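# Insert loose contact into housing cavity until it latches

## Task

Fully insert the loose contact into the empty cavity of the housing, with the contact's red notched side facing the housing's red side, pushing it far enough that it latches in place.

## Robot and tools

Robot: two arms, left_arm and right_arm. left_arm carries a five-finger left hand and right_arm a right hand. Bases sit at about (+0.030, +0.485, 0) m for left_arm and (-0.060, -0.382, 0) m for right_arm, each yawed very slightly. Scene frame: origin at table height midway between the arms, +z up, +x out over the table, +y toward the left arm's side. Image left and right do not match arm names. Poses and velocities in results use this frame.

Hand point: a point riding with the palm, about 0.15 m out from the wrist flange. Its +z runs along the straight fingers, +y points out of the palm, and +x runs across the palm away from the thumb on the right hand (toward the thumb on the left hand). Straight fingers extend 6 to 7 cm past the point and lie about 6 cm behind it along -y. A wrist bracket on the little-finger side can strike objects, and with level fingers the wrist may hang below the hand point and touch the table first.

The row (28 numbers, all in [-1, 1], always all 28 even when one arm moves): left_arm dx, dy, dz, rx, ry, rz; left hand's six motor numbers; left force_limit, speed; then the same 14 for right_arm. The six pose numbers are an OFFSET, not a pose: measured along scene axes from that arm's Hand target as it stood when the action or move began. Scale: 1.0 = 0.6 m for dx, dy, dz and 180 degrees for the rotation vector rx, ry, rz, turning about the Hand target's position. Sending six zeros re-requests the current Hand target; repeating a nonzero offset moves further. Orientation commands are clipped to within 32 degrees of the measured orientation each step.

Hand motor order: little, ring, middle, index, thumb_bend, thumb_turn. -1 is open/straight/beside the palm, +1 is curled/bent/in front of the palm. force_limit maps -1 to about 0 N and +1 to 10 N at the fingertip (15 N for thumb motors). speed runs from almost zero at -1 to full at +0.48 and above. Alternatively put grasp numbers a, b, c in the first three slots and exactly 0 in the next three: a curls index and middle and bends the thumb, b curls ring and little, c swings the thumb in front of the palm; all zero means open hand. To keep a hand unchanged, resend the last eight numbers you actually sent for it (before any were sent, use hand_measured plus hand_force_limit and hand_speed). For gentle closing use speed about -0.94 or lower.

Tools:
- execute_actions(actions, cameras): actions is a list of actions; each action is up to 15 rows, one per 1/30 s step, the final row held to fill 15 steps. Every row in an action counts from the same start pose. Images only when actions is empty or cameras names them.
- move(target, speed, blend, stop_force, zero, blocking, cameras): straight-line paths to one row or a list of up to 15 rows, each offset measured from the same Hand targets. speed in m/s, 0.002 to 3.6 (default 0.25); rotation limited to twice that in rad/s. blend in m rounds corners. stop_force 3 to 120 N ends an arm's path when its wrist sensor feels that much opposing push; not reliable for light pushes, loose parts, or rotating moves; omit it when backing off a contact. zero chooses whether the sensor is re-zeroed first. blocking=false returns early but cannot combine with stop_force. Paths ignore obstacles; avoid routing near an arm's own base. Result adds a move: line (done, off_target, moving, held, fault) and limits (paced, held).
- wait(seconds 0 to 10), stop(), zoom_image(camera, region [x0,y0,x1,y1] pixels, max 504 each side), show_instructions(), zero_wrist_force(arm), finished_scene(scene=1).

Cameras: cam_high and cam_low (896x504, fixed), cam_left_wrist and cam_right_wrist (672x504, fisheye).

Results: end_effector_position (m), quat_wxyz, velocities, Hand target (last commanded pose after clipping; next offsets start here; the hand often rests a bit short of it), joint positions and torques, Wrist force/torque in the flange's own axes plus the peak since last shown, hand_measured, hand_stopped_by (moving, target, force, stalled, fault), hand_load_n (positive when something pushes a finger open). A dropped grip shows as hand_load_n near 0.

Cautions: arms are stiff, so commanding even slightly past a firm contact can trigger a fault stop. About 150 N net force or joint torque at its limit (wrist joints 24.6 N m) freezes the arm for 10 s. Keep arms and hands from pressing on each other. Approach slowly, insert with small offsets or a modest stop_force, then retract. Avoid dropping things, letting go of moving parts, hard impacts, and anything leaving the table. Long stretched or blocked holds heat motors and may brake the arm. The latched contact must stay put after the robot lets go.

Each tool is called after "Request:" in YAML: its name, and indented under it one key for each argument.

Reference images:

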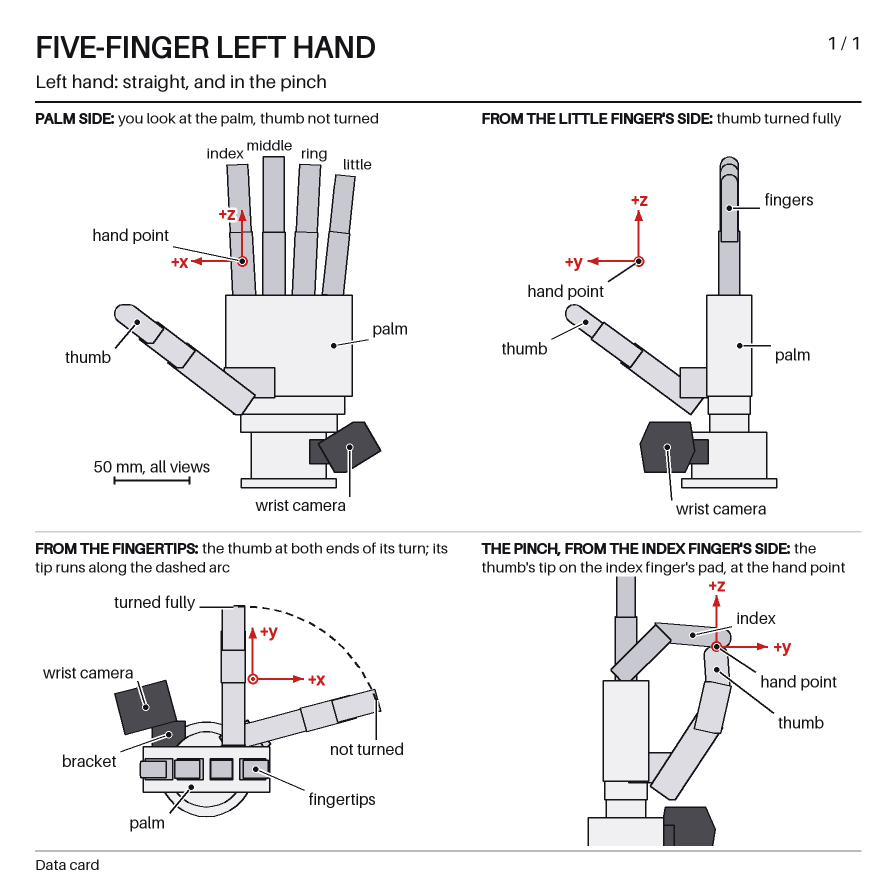

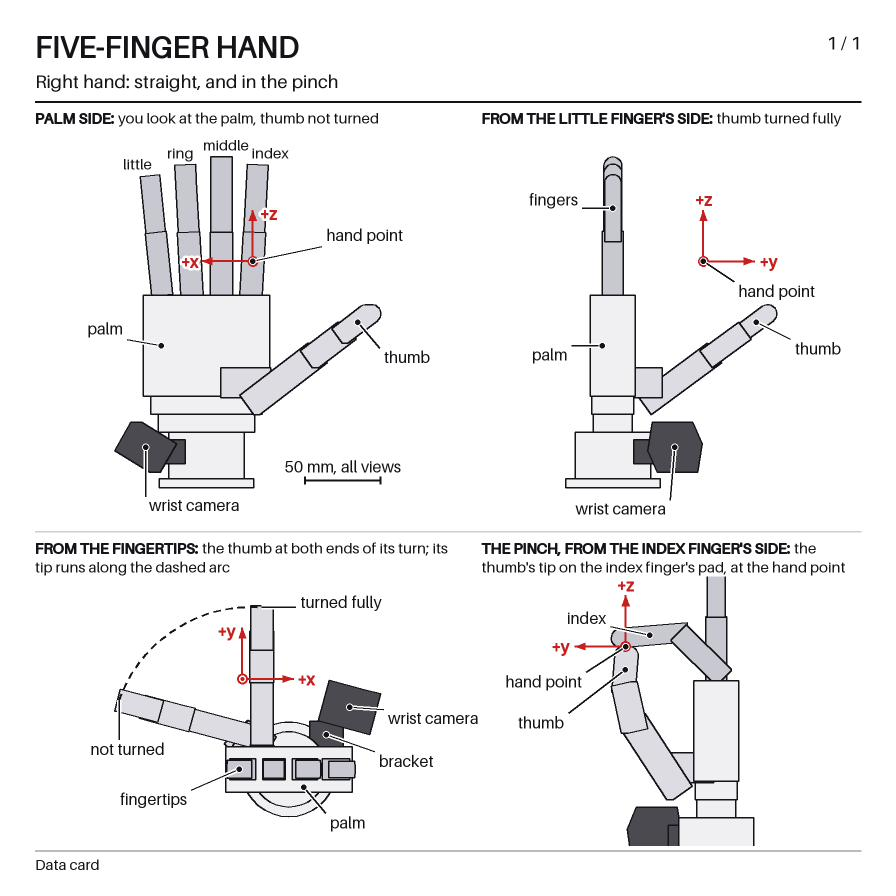

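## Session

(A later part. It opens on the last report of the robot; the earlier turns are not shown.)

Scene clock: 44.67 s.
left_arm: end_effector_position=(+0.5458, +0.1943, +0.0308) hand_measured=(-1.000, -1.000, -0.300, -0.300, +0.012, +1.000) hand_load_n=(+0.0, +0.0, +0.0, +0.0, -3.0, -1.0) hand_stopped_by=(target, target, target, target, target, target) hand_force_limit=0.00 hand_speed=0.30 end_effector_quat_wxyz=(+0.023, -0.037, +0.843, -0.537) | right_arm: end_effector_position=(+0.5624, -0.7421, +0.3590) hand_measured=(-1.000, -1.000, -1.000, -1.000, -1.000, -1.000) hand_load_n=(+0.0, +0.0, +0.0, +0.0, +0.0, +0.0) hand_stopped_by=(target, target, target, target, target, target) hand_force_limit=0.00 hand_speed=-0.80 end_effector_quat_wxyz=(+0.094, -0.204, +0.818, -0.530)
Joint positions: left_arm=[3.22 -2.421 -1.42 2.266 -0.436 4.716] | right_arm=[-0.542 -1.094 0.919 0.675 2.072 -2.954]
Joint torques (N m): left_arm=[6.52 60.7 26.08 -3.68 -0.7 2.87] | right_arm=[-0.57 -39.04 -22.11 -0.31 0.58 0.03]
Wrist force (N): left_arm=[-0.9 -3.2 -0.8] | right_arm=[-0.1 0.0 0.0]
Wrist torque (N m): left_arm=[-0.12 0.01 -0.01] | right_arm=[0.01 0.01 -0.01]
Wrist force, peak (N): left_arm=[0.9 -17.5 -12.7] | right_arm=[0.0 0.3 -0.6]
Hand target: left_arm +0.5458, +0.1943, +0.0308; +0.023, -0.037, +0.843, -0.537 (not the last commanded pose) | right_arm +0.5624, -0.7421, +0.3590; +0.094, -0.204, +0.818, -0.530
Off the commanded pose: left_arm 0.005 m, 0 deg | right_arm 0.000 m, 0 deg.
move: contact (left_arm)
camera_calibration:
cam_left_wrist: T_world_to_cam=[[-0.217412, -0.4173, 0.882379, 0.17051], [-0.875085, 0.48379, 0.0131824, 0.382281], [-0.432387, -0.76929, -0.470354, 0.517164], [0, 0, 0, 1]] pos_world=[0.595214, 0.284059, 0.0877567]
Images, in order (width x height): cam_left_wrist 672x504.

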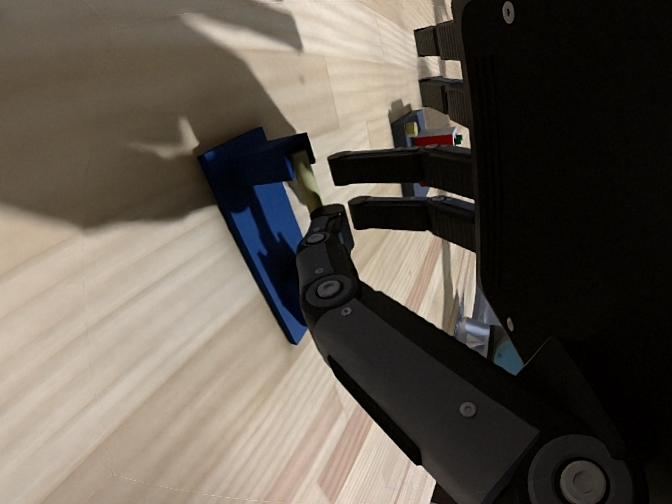

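Request:
move:
  target: [0, 0.0103, 0.025, 0, 0, 0, -1, -1, -0.3, -0.3, 0.01, 1, 0, 0.3, 0, 0, 0, 0, 0, 0, -1, -1, -1, -1, -1, -1, 0, -0.8]
  speed: 0.1
  cameras: ["cam_left_wrist"]

Request:
zoom_image:
  camera: "cam_left_wrist"
  region: [180, 110, 420, 350]

Scene clock: 46.93 s.
left_arm: end_effector_position=(+0.5458, +0.2004, +0.0458) hand_measured=(-1.000, -1.000, -0.300, -0.300, +0.010, +1.000) hand_load_n=(+0.0, -0.5, +0.0, +0.0, +0.0, +0.0) hand_stopped_by=(target, target, target, target, target, target) hand_force_limit=0.00 hand_speed=0.30 end_effector_quat_wxyz=(+0.023, -0.037, +0.843, -0.537) | right_arm: end_effector_position=(+0.5624, -0.7421, +0.3590) hand_measured=(-1.000, -1.000, -1.000, -1.000, -1.000, -1.000) hand_load_n=(+0.0, +0.0, +0.0, +0.0, -0.5, +0.0) hand_stopped_by=(target, target, target, target, target, target) hand_force_limit=0.00 hand_speed=-0.80 end_effector_quat_wxyz=(+0.094, -0.204, +0.818, -0.530)
Joint positions: left_arm=[3.231 -2.4 -1.421 2.221 -0.436 4.744] | right_arm=[-0.542 -1.094 0.919 0.675 2.072 -2.954]
Joint torques (N m): left_arm=[7.65 62.3 1.24 -3.95 -0.24 2.97] | right_arm=[-0.58 -39.43 -22.25 -0.19 0.63 0.01]
Wrist force (N): left_arm=[-0.4 -0.1 0.2] | right_arm=[0.0 0.1 -0.1]
Wrist torque (N m): left_arm=[0.00 0.06 -0.14] | right_arm=[0.03 0.01 -0.01]
Wrist force, peak (N): left_arm=[-0.9 -3.6 -1.0] | right_arm=[0.3 0.1 -0.5]
Hand target: left_arm +0.5458, +0.2004, +0.0458; +0.023, -0.037, +0.843, -0.537 | right_arm +0.5624, -0.7421, +0.3590; +0.094, -0.204, +0.818, -0.530
Off the commanded pose: left_arm 0.000 m, 0 deg | right_arm 0.000 m, 0 deg.
move: done
camera_calibration:
cam_left_wrist: T_world_to_cam=[[-0.217373, -0.417321, 0.882379, 0.159933], [-0.875095, 0.483771, 0.0132208, 0.379093], [-0.432387, -0.769291, -0.470354, 0.528941], [0, 0, 0, 1]] pos_world=[0.595214, 0.290259, 0.102657]
Images, in order (width x height): cam_left_wrist 672x504.

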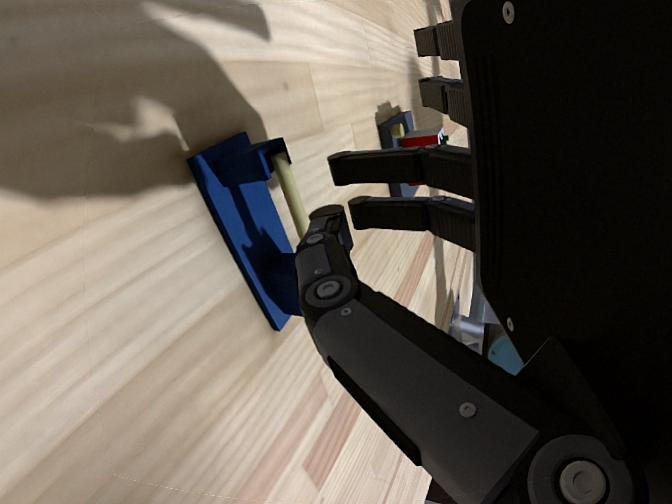

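Scaled by 2.100 from the camera's 672x504 image, which has a finer 960x720 frame.

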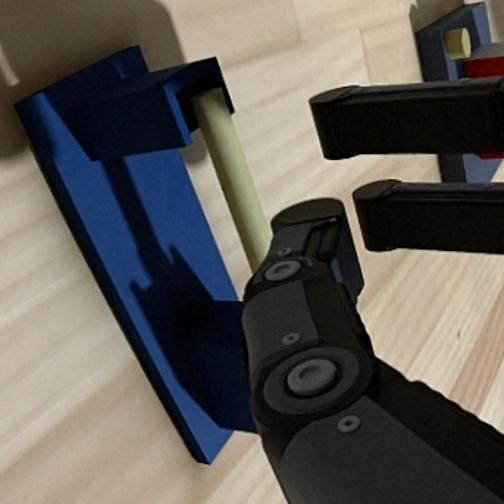

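Request:
move:
  target: [0, 0, -0.0285, 0, 0, 0, -1, -1, -0.3, -0.3, 0.01, 1, 0, 0.3, 0, 0, 0, 0, 0, 0, -1, -1, -1, -1, -1, -1, 0, -0.8]
  speed: 0.05
  stop_force: 4
  cameras: ["cam_left_wrist"]

Request:
zoom_image:
  camera: "cam_left_wrist"
  region: [180, 110, 420, 350]

Scene clock: 48.83 s.
left_arm: end_effector_position=(+0.5458, +0.2005, +0.0287) hand_measured=(-1.000, -1.000, -0.300, -0.300, +0.010, +1.000) hand_load_n=(+0.0, +0.0, +0.0, +0.0, +0.0, +0.0) hand_stopped_by=(target, target, target, target, target, target) hand_force_limit=0.00 hand_speed=0.30 end_effector_quat_wxyz=(+0.023, -0.037, +0.843, -0.537) | right_arm: end_effector_position=(+0.5624, -0.7421, +0.3590) hand_measured=(-1.000, -1.000, -1.000, -1.000, -1.000, -1.000) hand_load_n=(+0.0, +0.0, +0.0, +0.0, +0.0, -0.5) hand_stopped_by=(target, target, target, target, target, target) hand_force_limit=0.00 hand_speed=-0.80 end_effector_quat_wxyz=(+0.094, -0.204, +0.818, -0.530)
Joint positions: left_arm=[3.232 -2.426 -1.424 2.25 -0.436 4.744] | right_arm=[-0.542 -1.094 0.919 0.675 2.072 -2.954]
Joint torques (N m): left_arm=[-4.75 34.92 0.9 -0.86 0.7 -2.68] | right_arm=[-1.07 -39.58 -22.31 -0.34 0.7 0.05]
Wrist force (N): left_arm=[-0.2 -0.2 0.2] | right_arm=[0.2 0.0 -0.4]
Wrist torque (N m): left_arm=[-0.02 0.02 -0.11] | right_arm=[0.03 -0.01 0.01]
Wrist force, peak (N): left_arm=[-0.2 -1.0 0.2] | right_arm=[-0.1 0.4 -0.4]
Hand target: left_arm +0.5458, +0.2004, +0.0287; +0.023, -0.037, +0.843, -0.537 | right_arm +0.5624, -0.7421, +0.3590; +0.094, -0.204, +0.818, -0.530
Off the commanded pose: left_arm 0.000 m, 0 deg | right_arm 0.000 m, 0 deg.
move: done
camera_calibration:
cam_left_wrist: T_world_to_cam=[[-0.217373, -0.417321, 0.882379, 0.174933], [-0.875095, 0.483771, 0.0132208, 0.379317], [-0.432387, -0.769291, -0.470354, 0.520945], [0, 0, 0, 1]] pos_world=[0.595214, 0.290259, 0.0856568]
Images, in order (width x height): cam_left_wrist 672x504.

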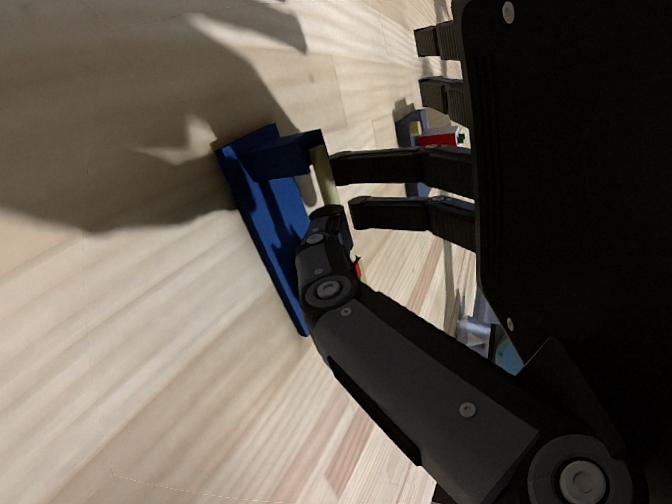

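Scaled by 2.100 from the camera's 672x504 image, which has a finer 960x720 frame.

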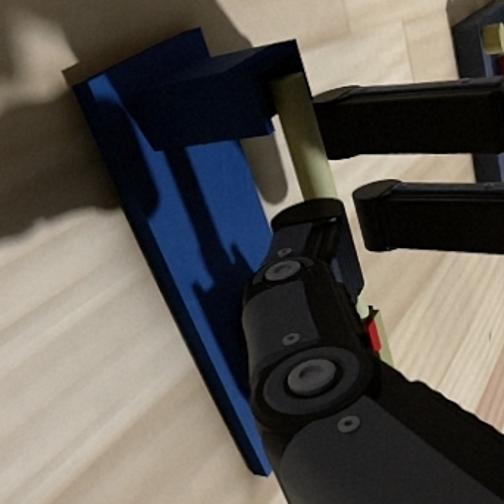

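Request:
move:
  target: [0.0008, -0.009, -0.0042, 0, 0, 0, -1, -1, -0.3, -0.3, 0.01, 1, 0, 0.3, 0, 0, 0, 0, 0, 0, -1, -1, -1, -1, -1, -1, 0, -0.8]
  speed: 0.012
  stop_force: 3
  cameras: ["cam_left_wrist"]

Request:
zoom_image:
  camera: "cam_left_wrist"
  region: [180, 110, 420, 350]

Scene clock: 50.50 s.
left_arm: end_effector_position=(+0.5462, +0.1951, +0.0262) hand_measured=(-1.000, -1.000, -0.300, -0.300, +0.010, +1.000) hand_load_n=(+0.0, +0.0, +0.0, +0.0, +0.5, +0.5) hand_stopped_by=(target, target, target, target, target, target) hand_force_limit=0.00 hand_speed=0.30 end_effector_quat_wxyz=(+0.023, -0.037, +0.843, -0.537) | right_arm: end_effector_position=(+0.5624, -0.7421, +0.3590) hand_measured=(-1.000, -1.000, -1.000, -1.000, -1.000, -1.000) hand_load_n=(+0.0, +0.0, +0.0, +0.0, +0.0, +0.0) hand_stopped_by=(target, target, target, target, target, target) hand_force_limit=0.00 hand_speed=-0.80 end_effector_quat_wxyz=(+0.094, -0.204, +0.818, -0.530)
Joint positions: left_arm=[3.221 -2.429 -1.419 2.27 -0.436 4.72] | right_arm=[-0.542 -1.094 0.919 0.675 2.072 -2.954]
Joint torques (N m): left_arm=[-7.98 33.97 25.62 -2.45 3.1 -0.47] | right_arm=[-1.17 -39.66 -22.5 -0.31 0.63 -0.01]
Wrist force (N): left_arm=[-0.1 -0.4 -2.8] | right_arm=[-0.2 0.2 0.0]
Wrist torque (N m): left_arm=[-0.05 -0.03 -0.03] | right_arm=[0.03 0.04 -0.01]
Wrist force, peak (N): left_arm=[0.1 -0.9 -3.3] | right_arm=[0.2 -0.4 -0.2]
Hand target: left_arm +0.5462, +0.1951, +0.0262; +0.023, -0.037, +0.843, -0.537 | right_arm +0.5624, -0.7421, +0.3590; +0.094, -0.204, +0.818, -0.530
Off the commanded pose: left_arm 0.000 m, 0 deg | right_arm 0.000 m, 0 deg.
move: contact (left_arm)
camera_calibration:
cam_left_wrist: T_world_to_cam=[[-0.217412, -0.4173, 0.882379, 0.175011], [-0.875085, 0.48379, 0.0131824, 0.382392], [-0.432387, -0.76929, -0.470354, 0.515832], [0, 0, 0, 1]] pos_world=[0.595714, 0.284859, 0.0831567]
Images, in order (width x height): cam_left_wrist 672x504.

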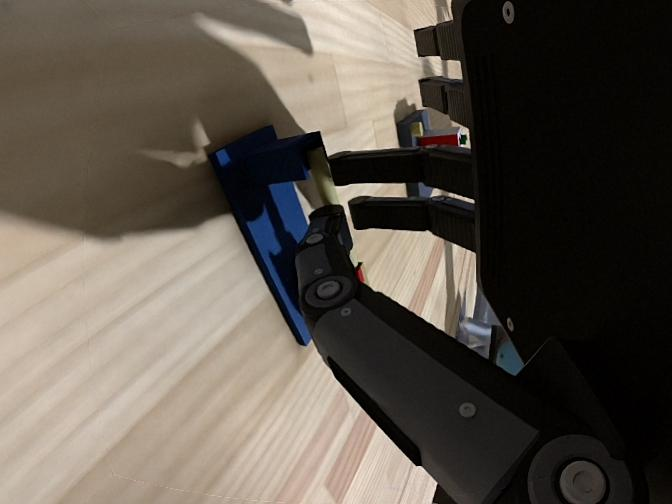

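Scaled by 2.100 from the camera's 672x504 image, which has a finer 960x720 frame.

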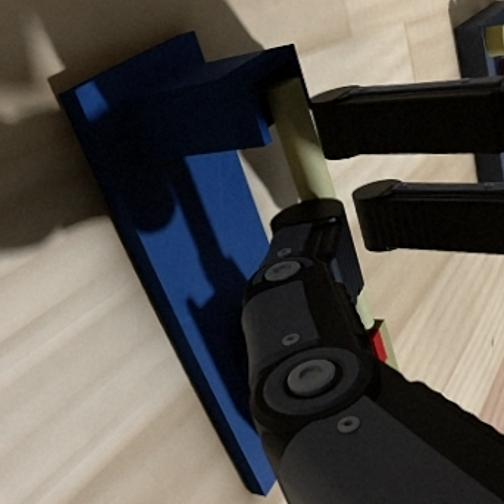

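Request:
move:
  target: [0, 0, 0, 0, 0, 0, -1, -1, 0.5, 0.5, 0.01, 1, -0.6, -0.9, 0, 0, 0, 0, 0, 0, -1, -1, -1, -1, -1, -1, 0, -0.8]
  speed: 0.05
  cameras: ["cam_left_wrist"]

Request:
zoom_image:
  camera: "cam_left_wrist"
  region: [180, 110, 420, 350]

Scene clock: 52.83 s.
left_arm: end_effector_position=(+0.5462, +0.1951, +0.0262) hand_measured=(-1.000, -1.000, +0.128, +0.118, +0.010, +1.000) hand_load_n=(+0.0, +0.0, +2.5, +2.0, +2.5, +0.0) hand_stopped_by=(target, target, force, force, target, target) hand_force_limit=-0.60 hand_speed=-0.90 end_effector_quat_wxyz=(+0.023, -0.037, +0.843, -0.537) | right_arm: end_effector_position=(+0.5624, -0.7421, +0.3590) hand_measured=(-1.000, -1.000, -1.000, -1.000, -1.000, -1.000) hand_load_n=(+0.0, +0.0, +0.0, +0.0, +0.0, +0.0) hand_stopped_by=(target, target, target, target, target, target) hand_force_limit=0.00 hand_speed=-0.80 end_effector_quat_wxyz=(+0.094, -0.204, +0.818, -0.530)
Joint positions: left_arm=[3.221 -2.429 -1.419 2.27 -0.436 4.72] | right_arm=[-0.542 -1.094 0.919 0.675 2.072 -2.954]
Joint torques (N m): left_arm=[3.4 36.34 16.6 -3.72 3.09 2.89] | right_arm=[-0.95 -39.75 -22.07 -0.41 0.61 0.06]
Wrist force (N): left_arm=[0.0 -1.5 -1.7] | right_arm=[0.1 0.1 -0.1]
Wrist torque (N m): left_arm=[-0.07 -0.05 -0.04] | right_arm=[0.01 -0.01 0.00]
Wrist force, peak (N): left_arm=[0.0 -0.9 -3.3] | right_arm=[0.1 0.4 -0.3]
Hand target: left_arm +0.5462, +0.1951, +0.0262; +0.023, -0.037, +0.843, -0.537 | right_arm +0.5624, -0.7421, +0.3590; +0.094, -0.204, +0.818, -0.530
Off the commanded pose: left_arm 0.000 m, 0 deg | right_arm 0.000 m, 0 deg.
move: done
camera_calibration:
cam_left_wrist: T_world_to_cam=[[-0.217412, -0.4173, 0.882379, 0.175053], [-0.875085, 0.48379, 0.0131824, 0.382344], [-0.432387, -0.76929, -0.470354, 0.515909], [0, 0, 0, 1]] pos_world=[0.595714, 0.284959, 0.0831567]
Images, in order (width x height): cam_left_wrist 672x504.

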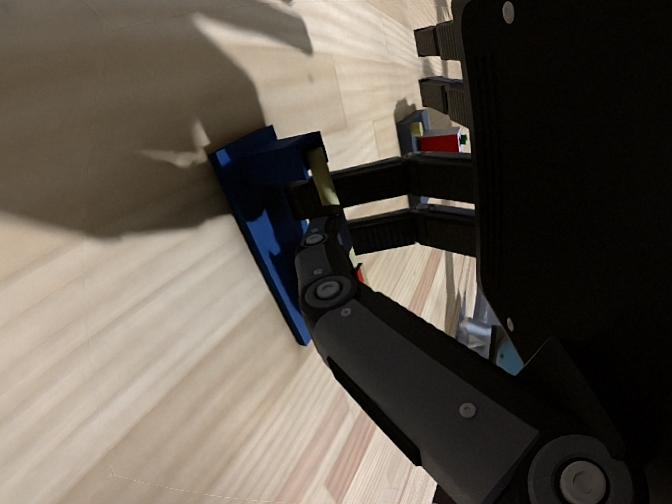

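Scaled by 2.100 from the camera's 672x504 image, which has a finer 960x720 frame.

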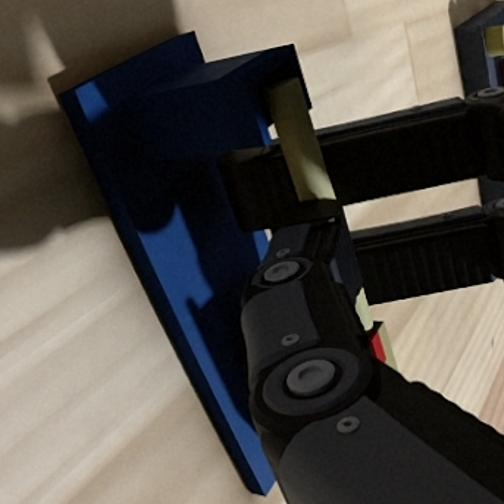

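Request:
move:
  target: [0, 0, 0, 0, 0, 0, -1, -1, 0.6, 0.6, 0.01, 1, -0.1, -0.92, 0, 0, 0, 0, 0, 0, -1, -1, -1, -1, -1, -1, 0, -0.8]
  speed: 0.05
  cameras: []

Scene clock: 53.47 s.
left_arm: end_effector_position=(+0.5462, +0.1951, +0.0262) hand_measured=(-1.000, -1.000, +0.134, +0.130, +0.010, +1.000) hand_load_n=(+0.0, +0.0, +4.5, +5.5, +3.5, -0.5) hand_stopped_by=(target, target, force, force, target, target) hand_force_limit=-0.10 hand_speed=-0.92 end_effector_quat_wxyz=(+0.023, -0.037, +0.843, -0.537) | right_arm: end_effector_position=(+0.5624, -0.7421, +0.3590) hand_measured=(-1.000, -1.000, -1.000, -1.000, -1.000, -1.000) hand_load_n=(+0.0, +0.0, +0.0, +0.0, +0.0, +0.0) hand_stopped_by=(target, target, target, target, target, target) hand_force_limit=0.00 hand_speed=-0.80 end_effector_quat_wxyz=(+0.094, -0.204, +0.818, -0.530)
Joint positions: left_arm=[3.221 -2.429 -1.419 2.27 -0.436 4.72] | right_arm=[-0.542 -1.094 0.919 0.675 2.072 -2.954]
Joint torques (N m): left_arm=[2.7 37.66 15.36 -3.63 3.02 2.9] | right_arm=[-0.96 -39.92 -22.39 -0.37 0.67 -0.01]
Wrist force (N): left_arm=[0.2 -1.0 -3.1] | right_arm=[-0.2 0.4 -0.1]
Wrist torque (N m): left_arm=[-0.05 -0.06 -0.05] | right_arm=[0.07 0.03 0.00]
Wrist force, peak (N): left_arm=[0.8 -1.5 -3.3] | right_arm=[-0.2 0.4 -0.1]
Hand target: left_arm +0.5462, +0.1951, +0.0262; +0.023, -0.037, +0.843, -0.537 | right_arm +0.5624, -0.7421, +0.3590; +0.094, -0.204, +0.818, -0.530
Off the commanded pose: left_arm 0.000 m, 0 deg | right_arm 0.000 m, 0 deg.
move: done
No camera images: "cameras" was empty.

Request:
move:
  target: [0, 0, 0.12, 0, 0, 0, -1, -1, 0.6, 0.6, 0.01, 1, -0.1, -0.92, 0, 0, 0, 0, 0, 0, -1, -1, -1, -1, -1, -1, 0, -0.8]
  speed: 0.08
  cameras: ["cam_left_wrist", "cam_low", "cam_high"]

Request:
zoom_image:
  camera: "cam_left_wrist"
  region: [180, 110, 420, 350]

Scene clock: 55.10 s.
left_arm: end_effector_position=(+0.5462, +0.1950, +0.0981) hand_measured=(-1.000, -1.000, +0.132, +0.130, +0.008, +1.000) hand_load_n=(+0.0, +0.0, +6.5, +3.5, +4.5, -1.0) hand_stopped_by=(target, target, force, force, target, target) hand_force_limit=-0.10 hand_speed=-0.92 end_effector_quat_wxyz=(+0.023, -0.036, +0.843, -0.537) | right_arm: end_effector_position=(+0.5624, -0.7421, +0.3590) hand_measured=(-1.000, -1.000, -1.000, -1.000, -1.000, -1.000) hand_load_n=(+0.0, +0.0, +0.0, +0.0, +0.0, +0.0) hand_stopped_by=(target, target, target, target, target, target) hand_force_limit=0.00 hand_speed=-0.80 end_effector_quat_wxyz=(+0.094, -0.204, +0.818, -0.530)
Joint positions: left_arm=[3.221 -2.326 -1.393 2.142 -0.436 4.72] | right_arm=[-0.542 -1.094 0.919 0.675 2.072 -2.954]
Joint torques (N m): left_arm=[6.3 59.97 27.52 -4.51 2.28 3.02] | right_arm=[-0.6 -39.96 -22.38 -0.35 0.74 0.1]
Wrist force (N): left_arm=[-0.2 -0.3 0.3] | right_arm=[0.2 0.3 0.0]
Wrist torque (N m): left_arm=[-0.05 0.04 -0.09] | right_arm=[0.04 -0.03 0.01]
Wrist force, peak (N): left_arm=[0.5 -1.4 -3.2] | right_arm=[-0.2 0.2 -0.4]
Hand target: left_arm +0.5462, +0.1951, +0.0982; +0.023, -0.037, +0.843, -0.537 | right_arm +0.5624, -0.7421, +0.3590; +0.094, -0.204, +0.818, -0.530
Off the commanded pose: left_arm 0.000 m, 0 deg | right_arm 0.000 m, 0 deg.
move: done
camera_calibration:
cam_left_wrist: T_world_to_cam=[[-0.217363, -0.417216, 0.882431, 0.111508], [-0.875047, 0.483858, 0.0132254, 0.381396], [-0.432489, -0.769293, -0.470256, 0.549697], [0, 0, 0, 1]] pos_world=[0.595715, 0.284859, 0.155056]
Images, in order (width x height): cam_high 896x504, cam_low 896x504, cam_left_wrist 672x504.

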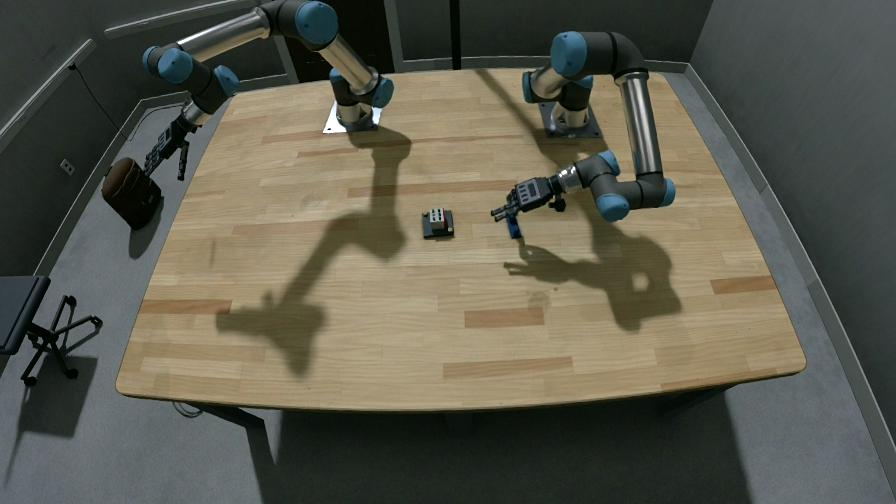

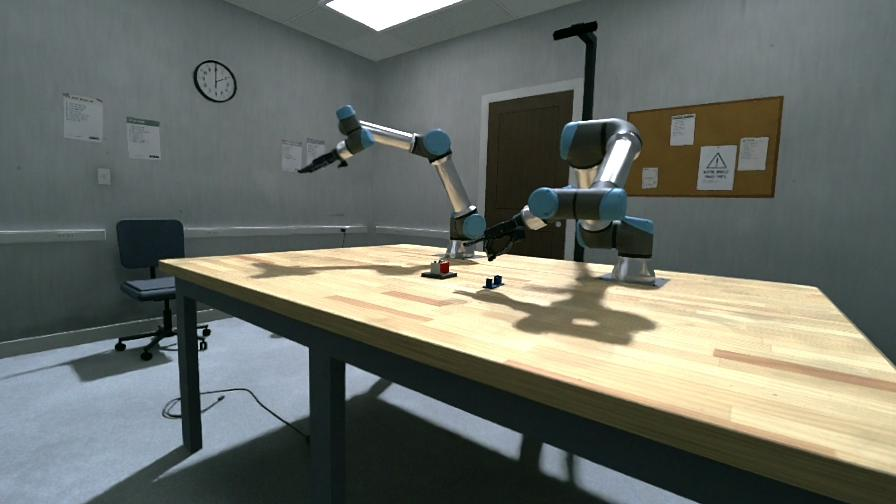

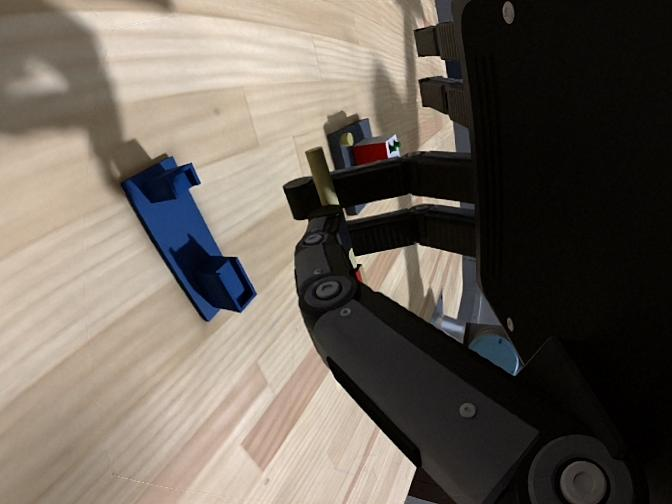

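Scaled by 2.100 from the camera's 672x504 image, which has a finer 960x720 frame.

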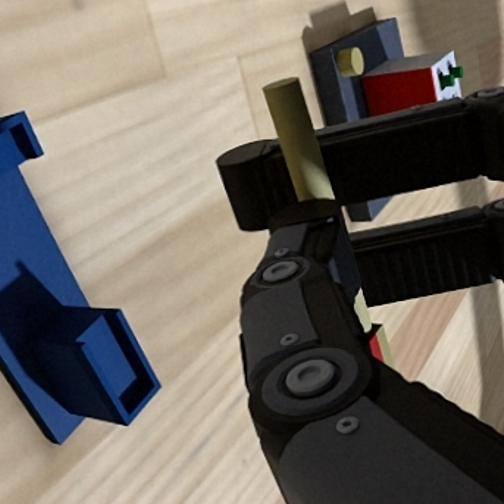

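Request:
move:
  target:
    - [-0.02, -0.19, 0.10, 0.0152, -0.2495, -0.0065, -1, -1, 0.6, 0.6, 0.01, 1, -0.1, -0.92, 0.02, 0.39, -0.10, 0.0149, -0.0345, 0.3767, -1, -1, -1, -1, -1, -1, 0, -0.8]
    - [-0.0237, -0.4018, 0.0563, 0.0305, -0.4991, -0.0131, -1, -1, 0.6, 0.6, 0.01, 1, -0.1, -0.92, 0.0377, 0.7785, -0.3483, 0.0297, -0.0689, 0.7534, -1, -1, -1, -1, -1, -1, 0, -0.8]
  speed: 0.3
  blend: 0.05
  cameras: ["all"]

Request:
zoom_image:
  camera: "cam_right_wrist"
  region: [200, 100, 470, 350]

Request:
zoom_image:
  camera: "cam_low"
  region: [390, 210, 510, 300]

Request:
zoom_image:
  camera: "cam_left_wrist"
  region: [210, 110, 450, 350]

Scene clock: 68.17 s.
left_arm: end_effector_position=(+0.5320, -0.0460, +0.1320) hand_measured=(-1.000, -1.000, +0.132, +0.130, +0.008, +1.000) hand_load_n=(+0.0, +0.0, +7.0, +3.5, +4.5, -1.0) hand_stopped_by=(target, target, force, force, target, target) hand_force_limit=-0.10 hand_speed=-0.92 end_effector_quat_wxyz=(+0.603, +0.370, +0.603, -0.369) | right_arm: end_effector_position=(+0.5851, -0.2750, +0.1500) hand_measured=(-1.000, -1.000, -1.000, -1.000, -1.000, -1.000) hand_load_n=(+0.0, +0.0, +0.0, +0.0, +0.0, +0.0) hand_stopped_by=(target, target, target, target, target, target) hand_force_limit=0.00 hand_speed=-0.80 end_effector_quat_wxyz=(-0.601, +0.783, -0.128, +0.098)
Joint positions: left_arm=[2.632 -2.017 -1.931 3.947 -0.97 4.713] | right_arm=[-0.359 -0.636 1.092 1.429 0.276 -5.038]
Joint torques (N m): left_arm=[-9.91 22.06 28.39 2.56 -1.69 2.98] | right_arm=[9.04 -40.42 -30.1 4.29 0.64 -1.66]
Wrist force (N): left_arm=[-0.4 -0.5 -0.6] | right_arm=[0.1 0.2 0.2]
Wrist torque (N m): left_arm=[-0.10 0.04 -0.32] | right_arm=[0.04 -0.03 0.08]
Wrist force, peak (N): left_arm=[-0.4 -0.4 -0.9] | right_arm=[0.0 0.0 0.8]
Hand target: left_arm +0.5320, -0.0460, +0.1320; +0.603, +0.370, +0.603, -0.369 | right_arm +0.5851, -0.2750, +0.1500; -0.601, +0.783, -0.128, +0.098
Off the commanded pose: left_arm 0.000 m, 0 deg | right_arm 0.000 m, 0 deg.
move: done
camera_calibration:
cam_left_wrist: T_world_to_cam=[[-0.868073, -0.427216, -0.252854, 0.473626], [-0.032683, 0.557415, -0.829591, 0.151636], [0.495359, -0.711881, -0.49784, -0.113264], [0, 0, 0, 1]] pos_world=[0.472204, 0.0371859, 0.189167]
cam_right_wrist: T_world_to_cam=[[0.178644, -0.334885, -0.925169, -0.0630979], [-0.961454, -0.259176, -0.0918365, 0.507909], [-0.209027, 0.905914, -0.368276, 0.54289], [0, 0, 0, 1]] pos_world=[0.613081, -0.381305, 0.188202]

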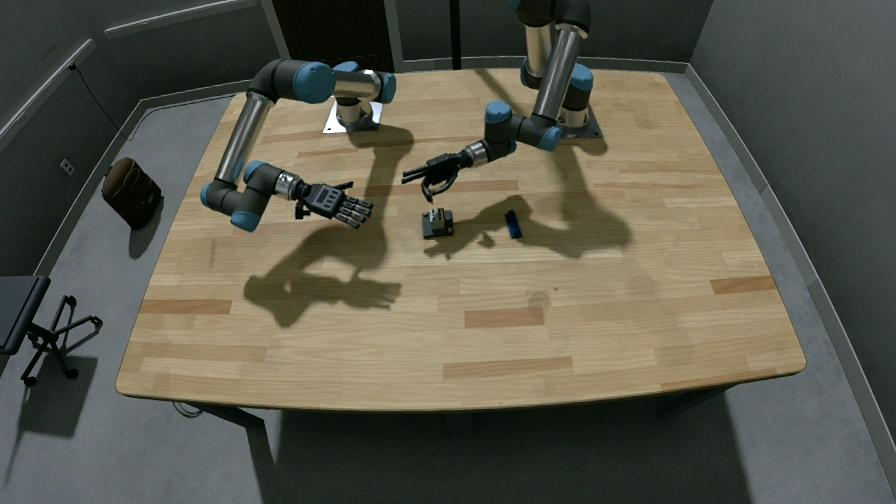

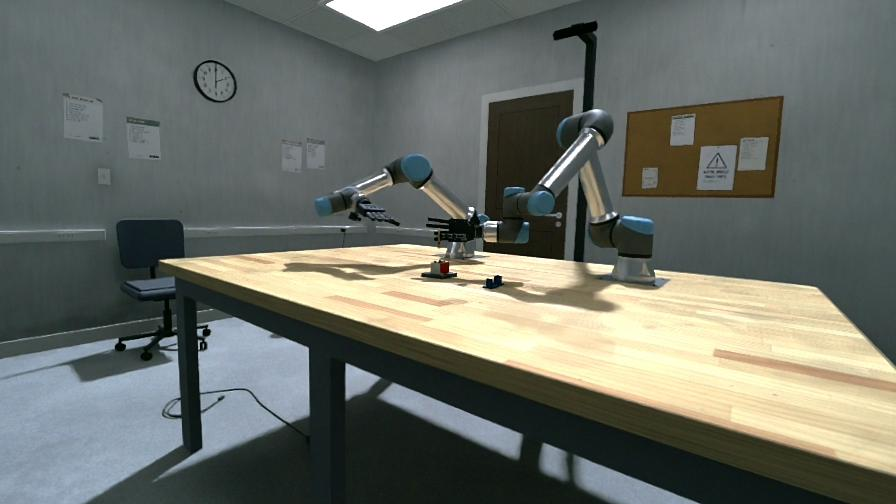

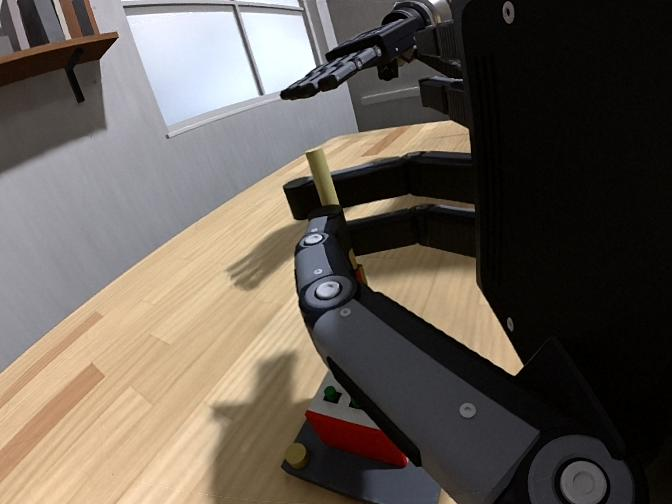

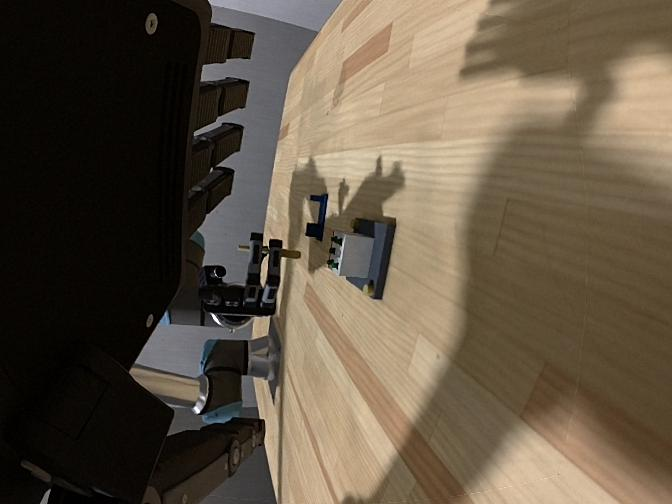

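Scaled by 1.867 from the camera's 672x504 image, which has a finer 960x720 frame.

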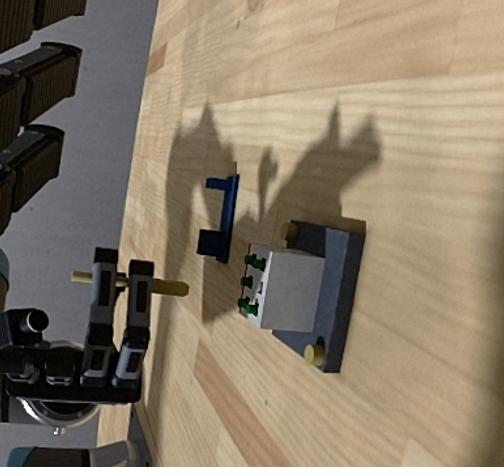

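Scaled by 4.200 from the camera's 896x504 image, which has a finer 1280x720 frame.

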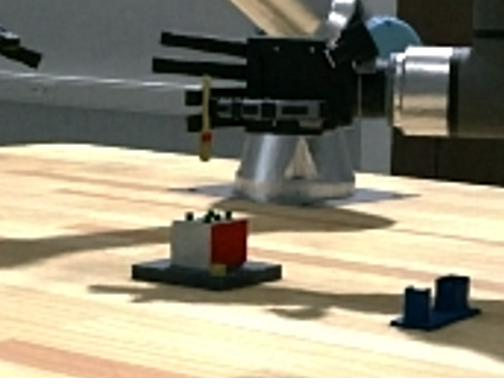

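Scaled by 2.100 from the camera's 672x504 image, which has a finer 960x720 frame.

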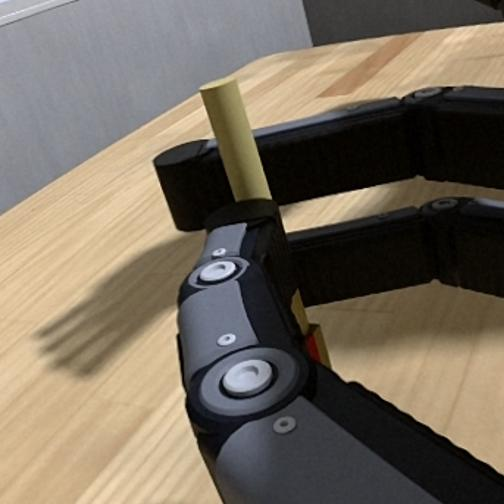

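Request:
zoom_image:
  camera: "cam_right_wrist"
  region: [200, 210, 320, 320]

Request:
zoom_image:
  camera: "cam_right_wrist"
  region: [310, 200, 410, 310]

Request:
zoom_image:
  camera: "cam_low"
  region: [425, 220, 455, 282]

Request:
zoom_image:
  camera: "cam_high"
  region: [410, 180, 470, 245]

Scaled by 4.200 from the camera's 672x504 image, which has a finer 960x720 frame.

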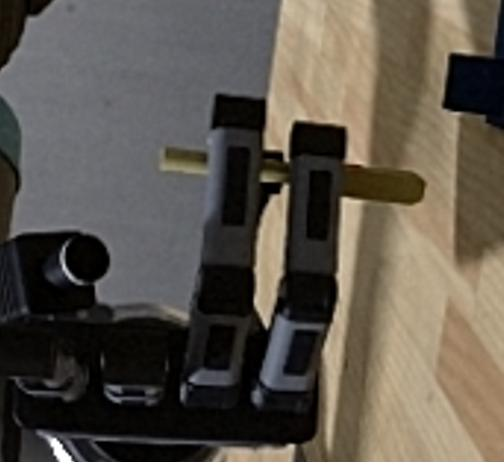

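Scaled by 4.582 from the camera's 672x504 image, which has a finer 960x720 frame.

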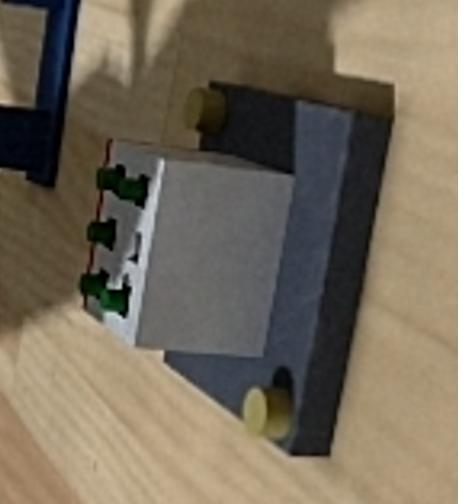

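Scaled by 8.129 from the camera's 896x504 image, which has a finer 1280x720 frame.

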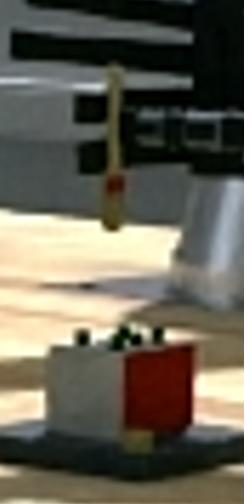

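Scaled by 7.754 from the camera's 896x504 image, which has a finer 1280x720 frame.

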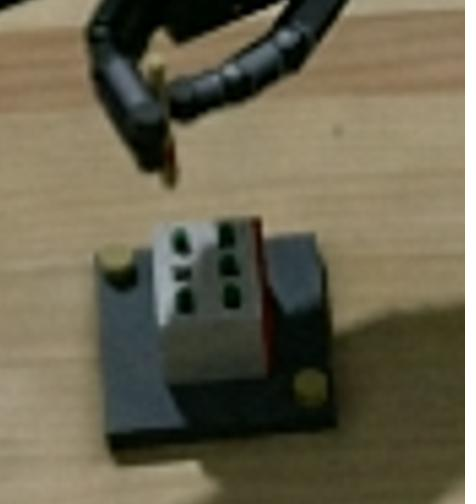

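Request:
move:
  target: [0, 0, 0, 0, 0, 0, -1, -1, 0.6, 0.6, 0.01, 1, -0.1, -0.92, 0.0748, 0.1317, -0.0167, 0, 0, 0.1028, -1, -1, -1, -1, -1, -1, 0, -0.8]
  speed: 0.2
  cameras: ["cam_right_wrist", "cam_low"]

Request:
zoom_image:
  camera: "cam_right_wrist"
  region: [210, 180, 410, 330]

Scene clock: 74.03 s.
left_arm: end_effector_position=(+0.5320, -0.0460, +0.1320) hand_measured=(-1.000, -1.000, +0.132, +0.130, +0.008, +1.000) hand_load_n=(+0.0, +0.0, +7.0, +4.0, +4.5, -0.5) hand_stopped_by=(target, target, force, force, target, target) hand_force_limit=-0.10 hand_speed=-0.92 end_effector_quat_wxyz=(+0.603, +0.370, +0.603, -0.369) | right_arm: end_effector_position=(+0.6299, -0.1960, +0.1400) hand_measured=(-1.000, -1.000, -1.000, -1.000, -1.000, -1.000) hand_load_n=(+0.0, +0.0, +0.0, +0.0, +0.0, +0.0) hand_stopped_by=(target, target, target, target, target, target) hand_force_limit=0.00 hand_speed=-0.80 end_effector_quat_wxyz=(-0.609, +0.793, +0.000, +0.000)
Joint positions: left_arm=[2.632 -2.017 -1.931 3.947 -0.97 4.713] | right_arm=[-0.19 -0.315 0.565 2.047 0.354 -5.471]
Joint torques (N m): left_arm=[-10.62 22.2 28.22 2.65 -1.57 3.02] | right_arm=[9.21 -48.89 -32.03 4.08 0.98 -1.47]
Wrist force (N): left_arm=[-0.4 -0.2 -0.6] | right_arm=[0.1 -0.1 -0.1]
Wrist torque (N m): left_arm=[-0.05 0.03 -0.32] | right_arm=[-0.01 -0.02 0.08]
Wrist force, peak (N): left_arm=[-0.4 -0.3 -1.0] | right_arm=[0.6 0.1 0.6]
Hand target: left_arm +0.5320, -0.0460, +0.1320; +0.603, +0.370, +0.603, -0.369 | right_arm +0.6299, -0.1960, +0.1400; -0.609, +0.793, +0.000, +0.000
Off the commanded pose: left_arm 0.000 m, 0 deg | right_arm 0.000 m, 0 deg.
move: done
camera_calibration:
cam_right_wrist: T_world_to_cam=[[0.275656, -0.260786, -0.925205, -0.100485], [-0.829444, -0.550992, -0.0918174, 0.430263], [-0.485836, 0.792716, -0.368191, 0.629198], [0, 0, 0, 1]] pos_world=[0.690265, -0.287909, 0.178202]
Images, in order (width x height): cam_low 896x504, cam_right_wrist 672x504.

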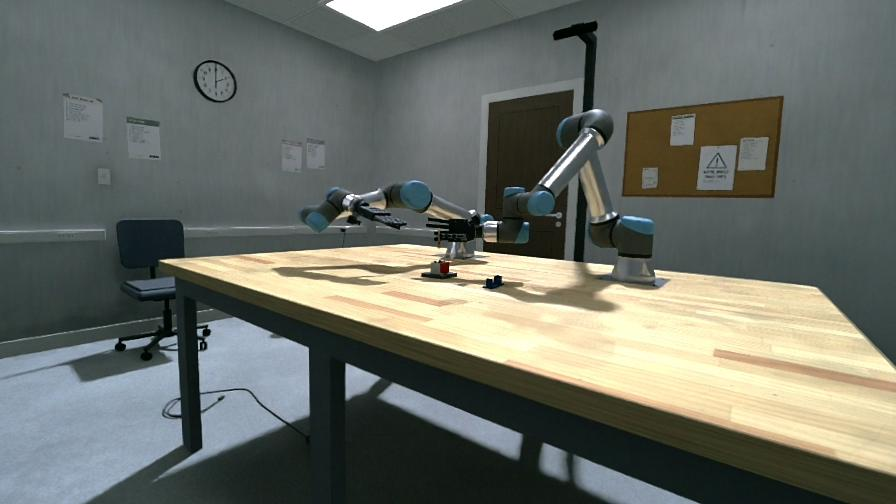

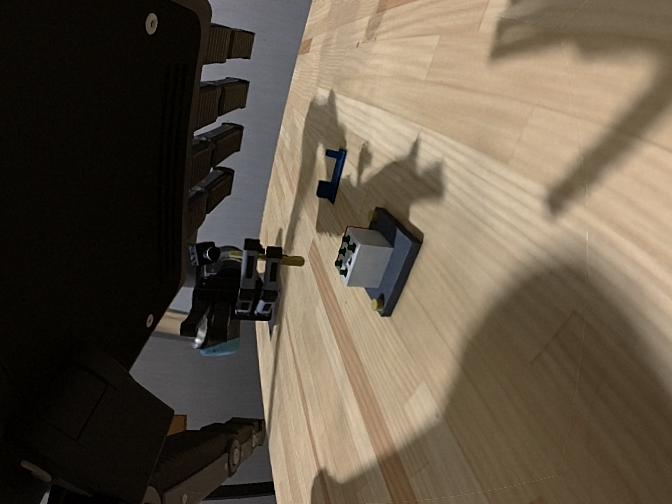

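Scaled by 2.520 from the camera's 672x504 image, which has a finer 960x720 frame.

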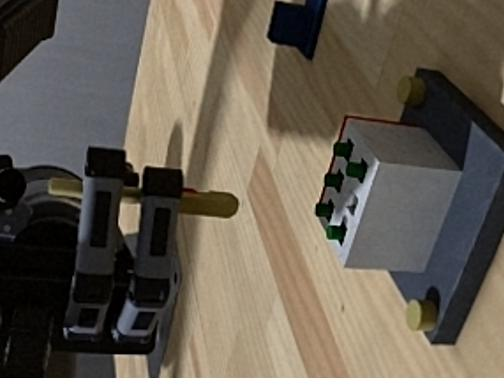

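Request:
zoom_image:
  camera: "cam_right_wrist"
  region: [220, 230, 320, 300]

Request:
zoom_image:
  camera: "cam_right_wrist"
  region: [325, 200, 425, 320]

Scaled by 5.040 from the camera's 672x504 image, which has a finer 960x720 frame.

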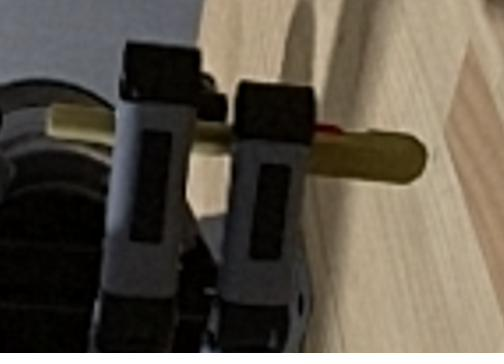

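Scaled by 4.200 from the camera's 672x504 image, which has a finer 960x720 frame.

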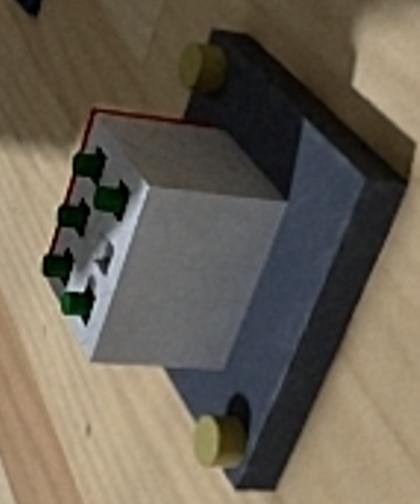

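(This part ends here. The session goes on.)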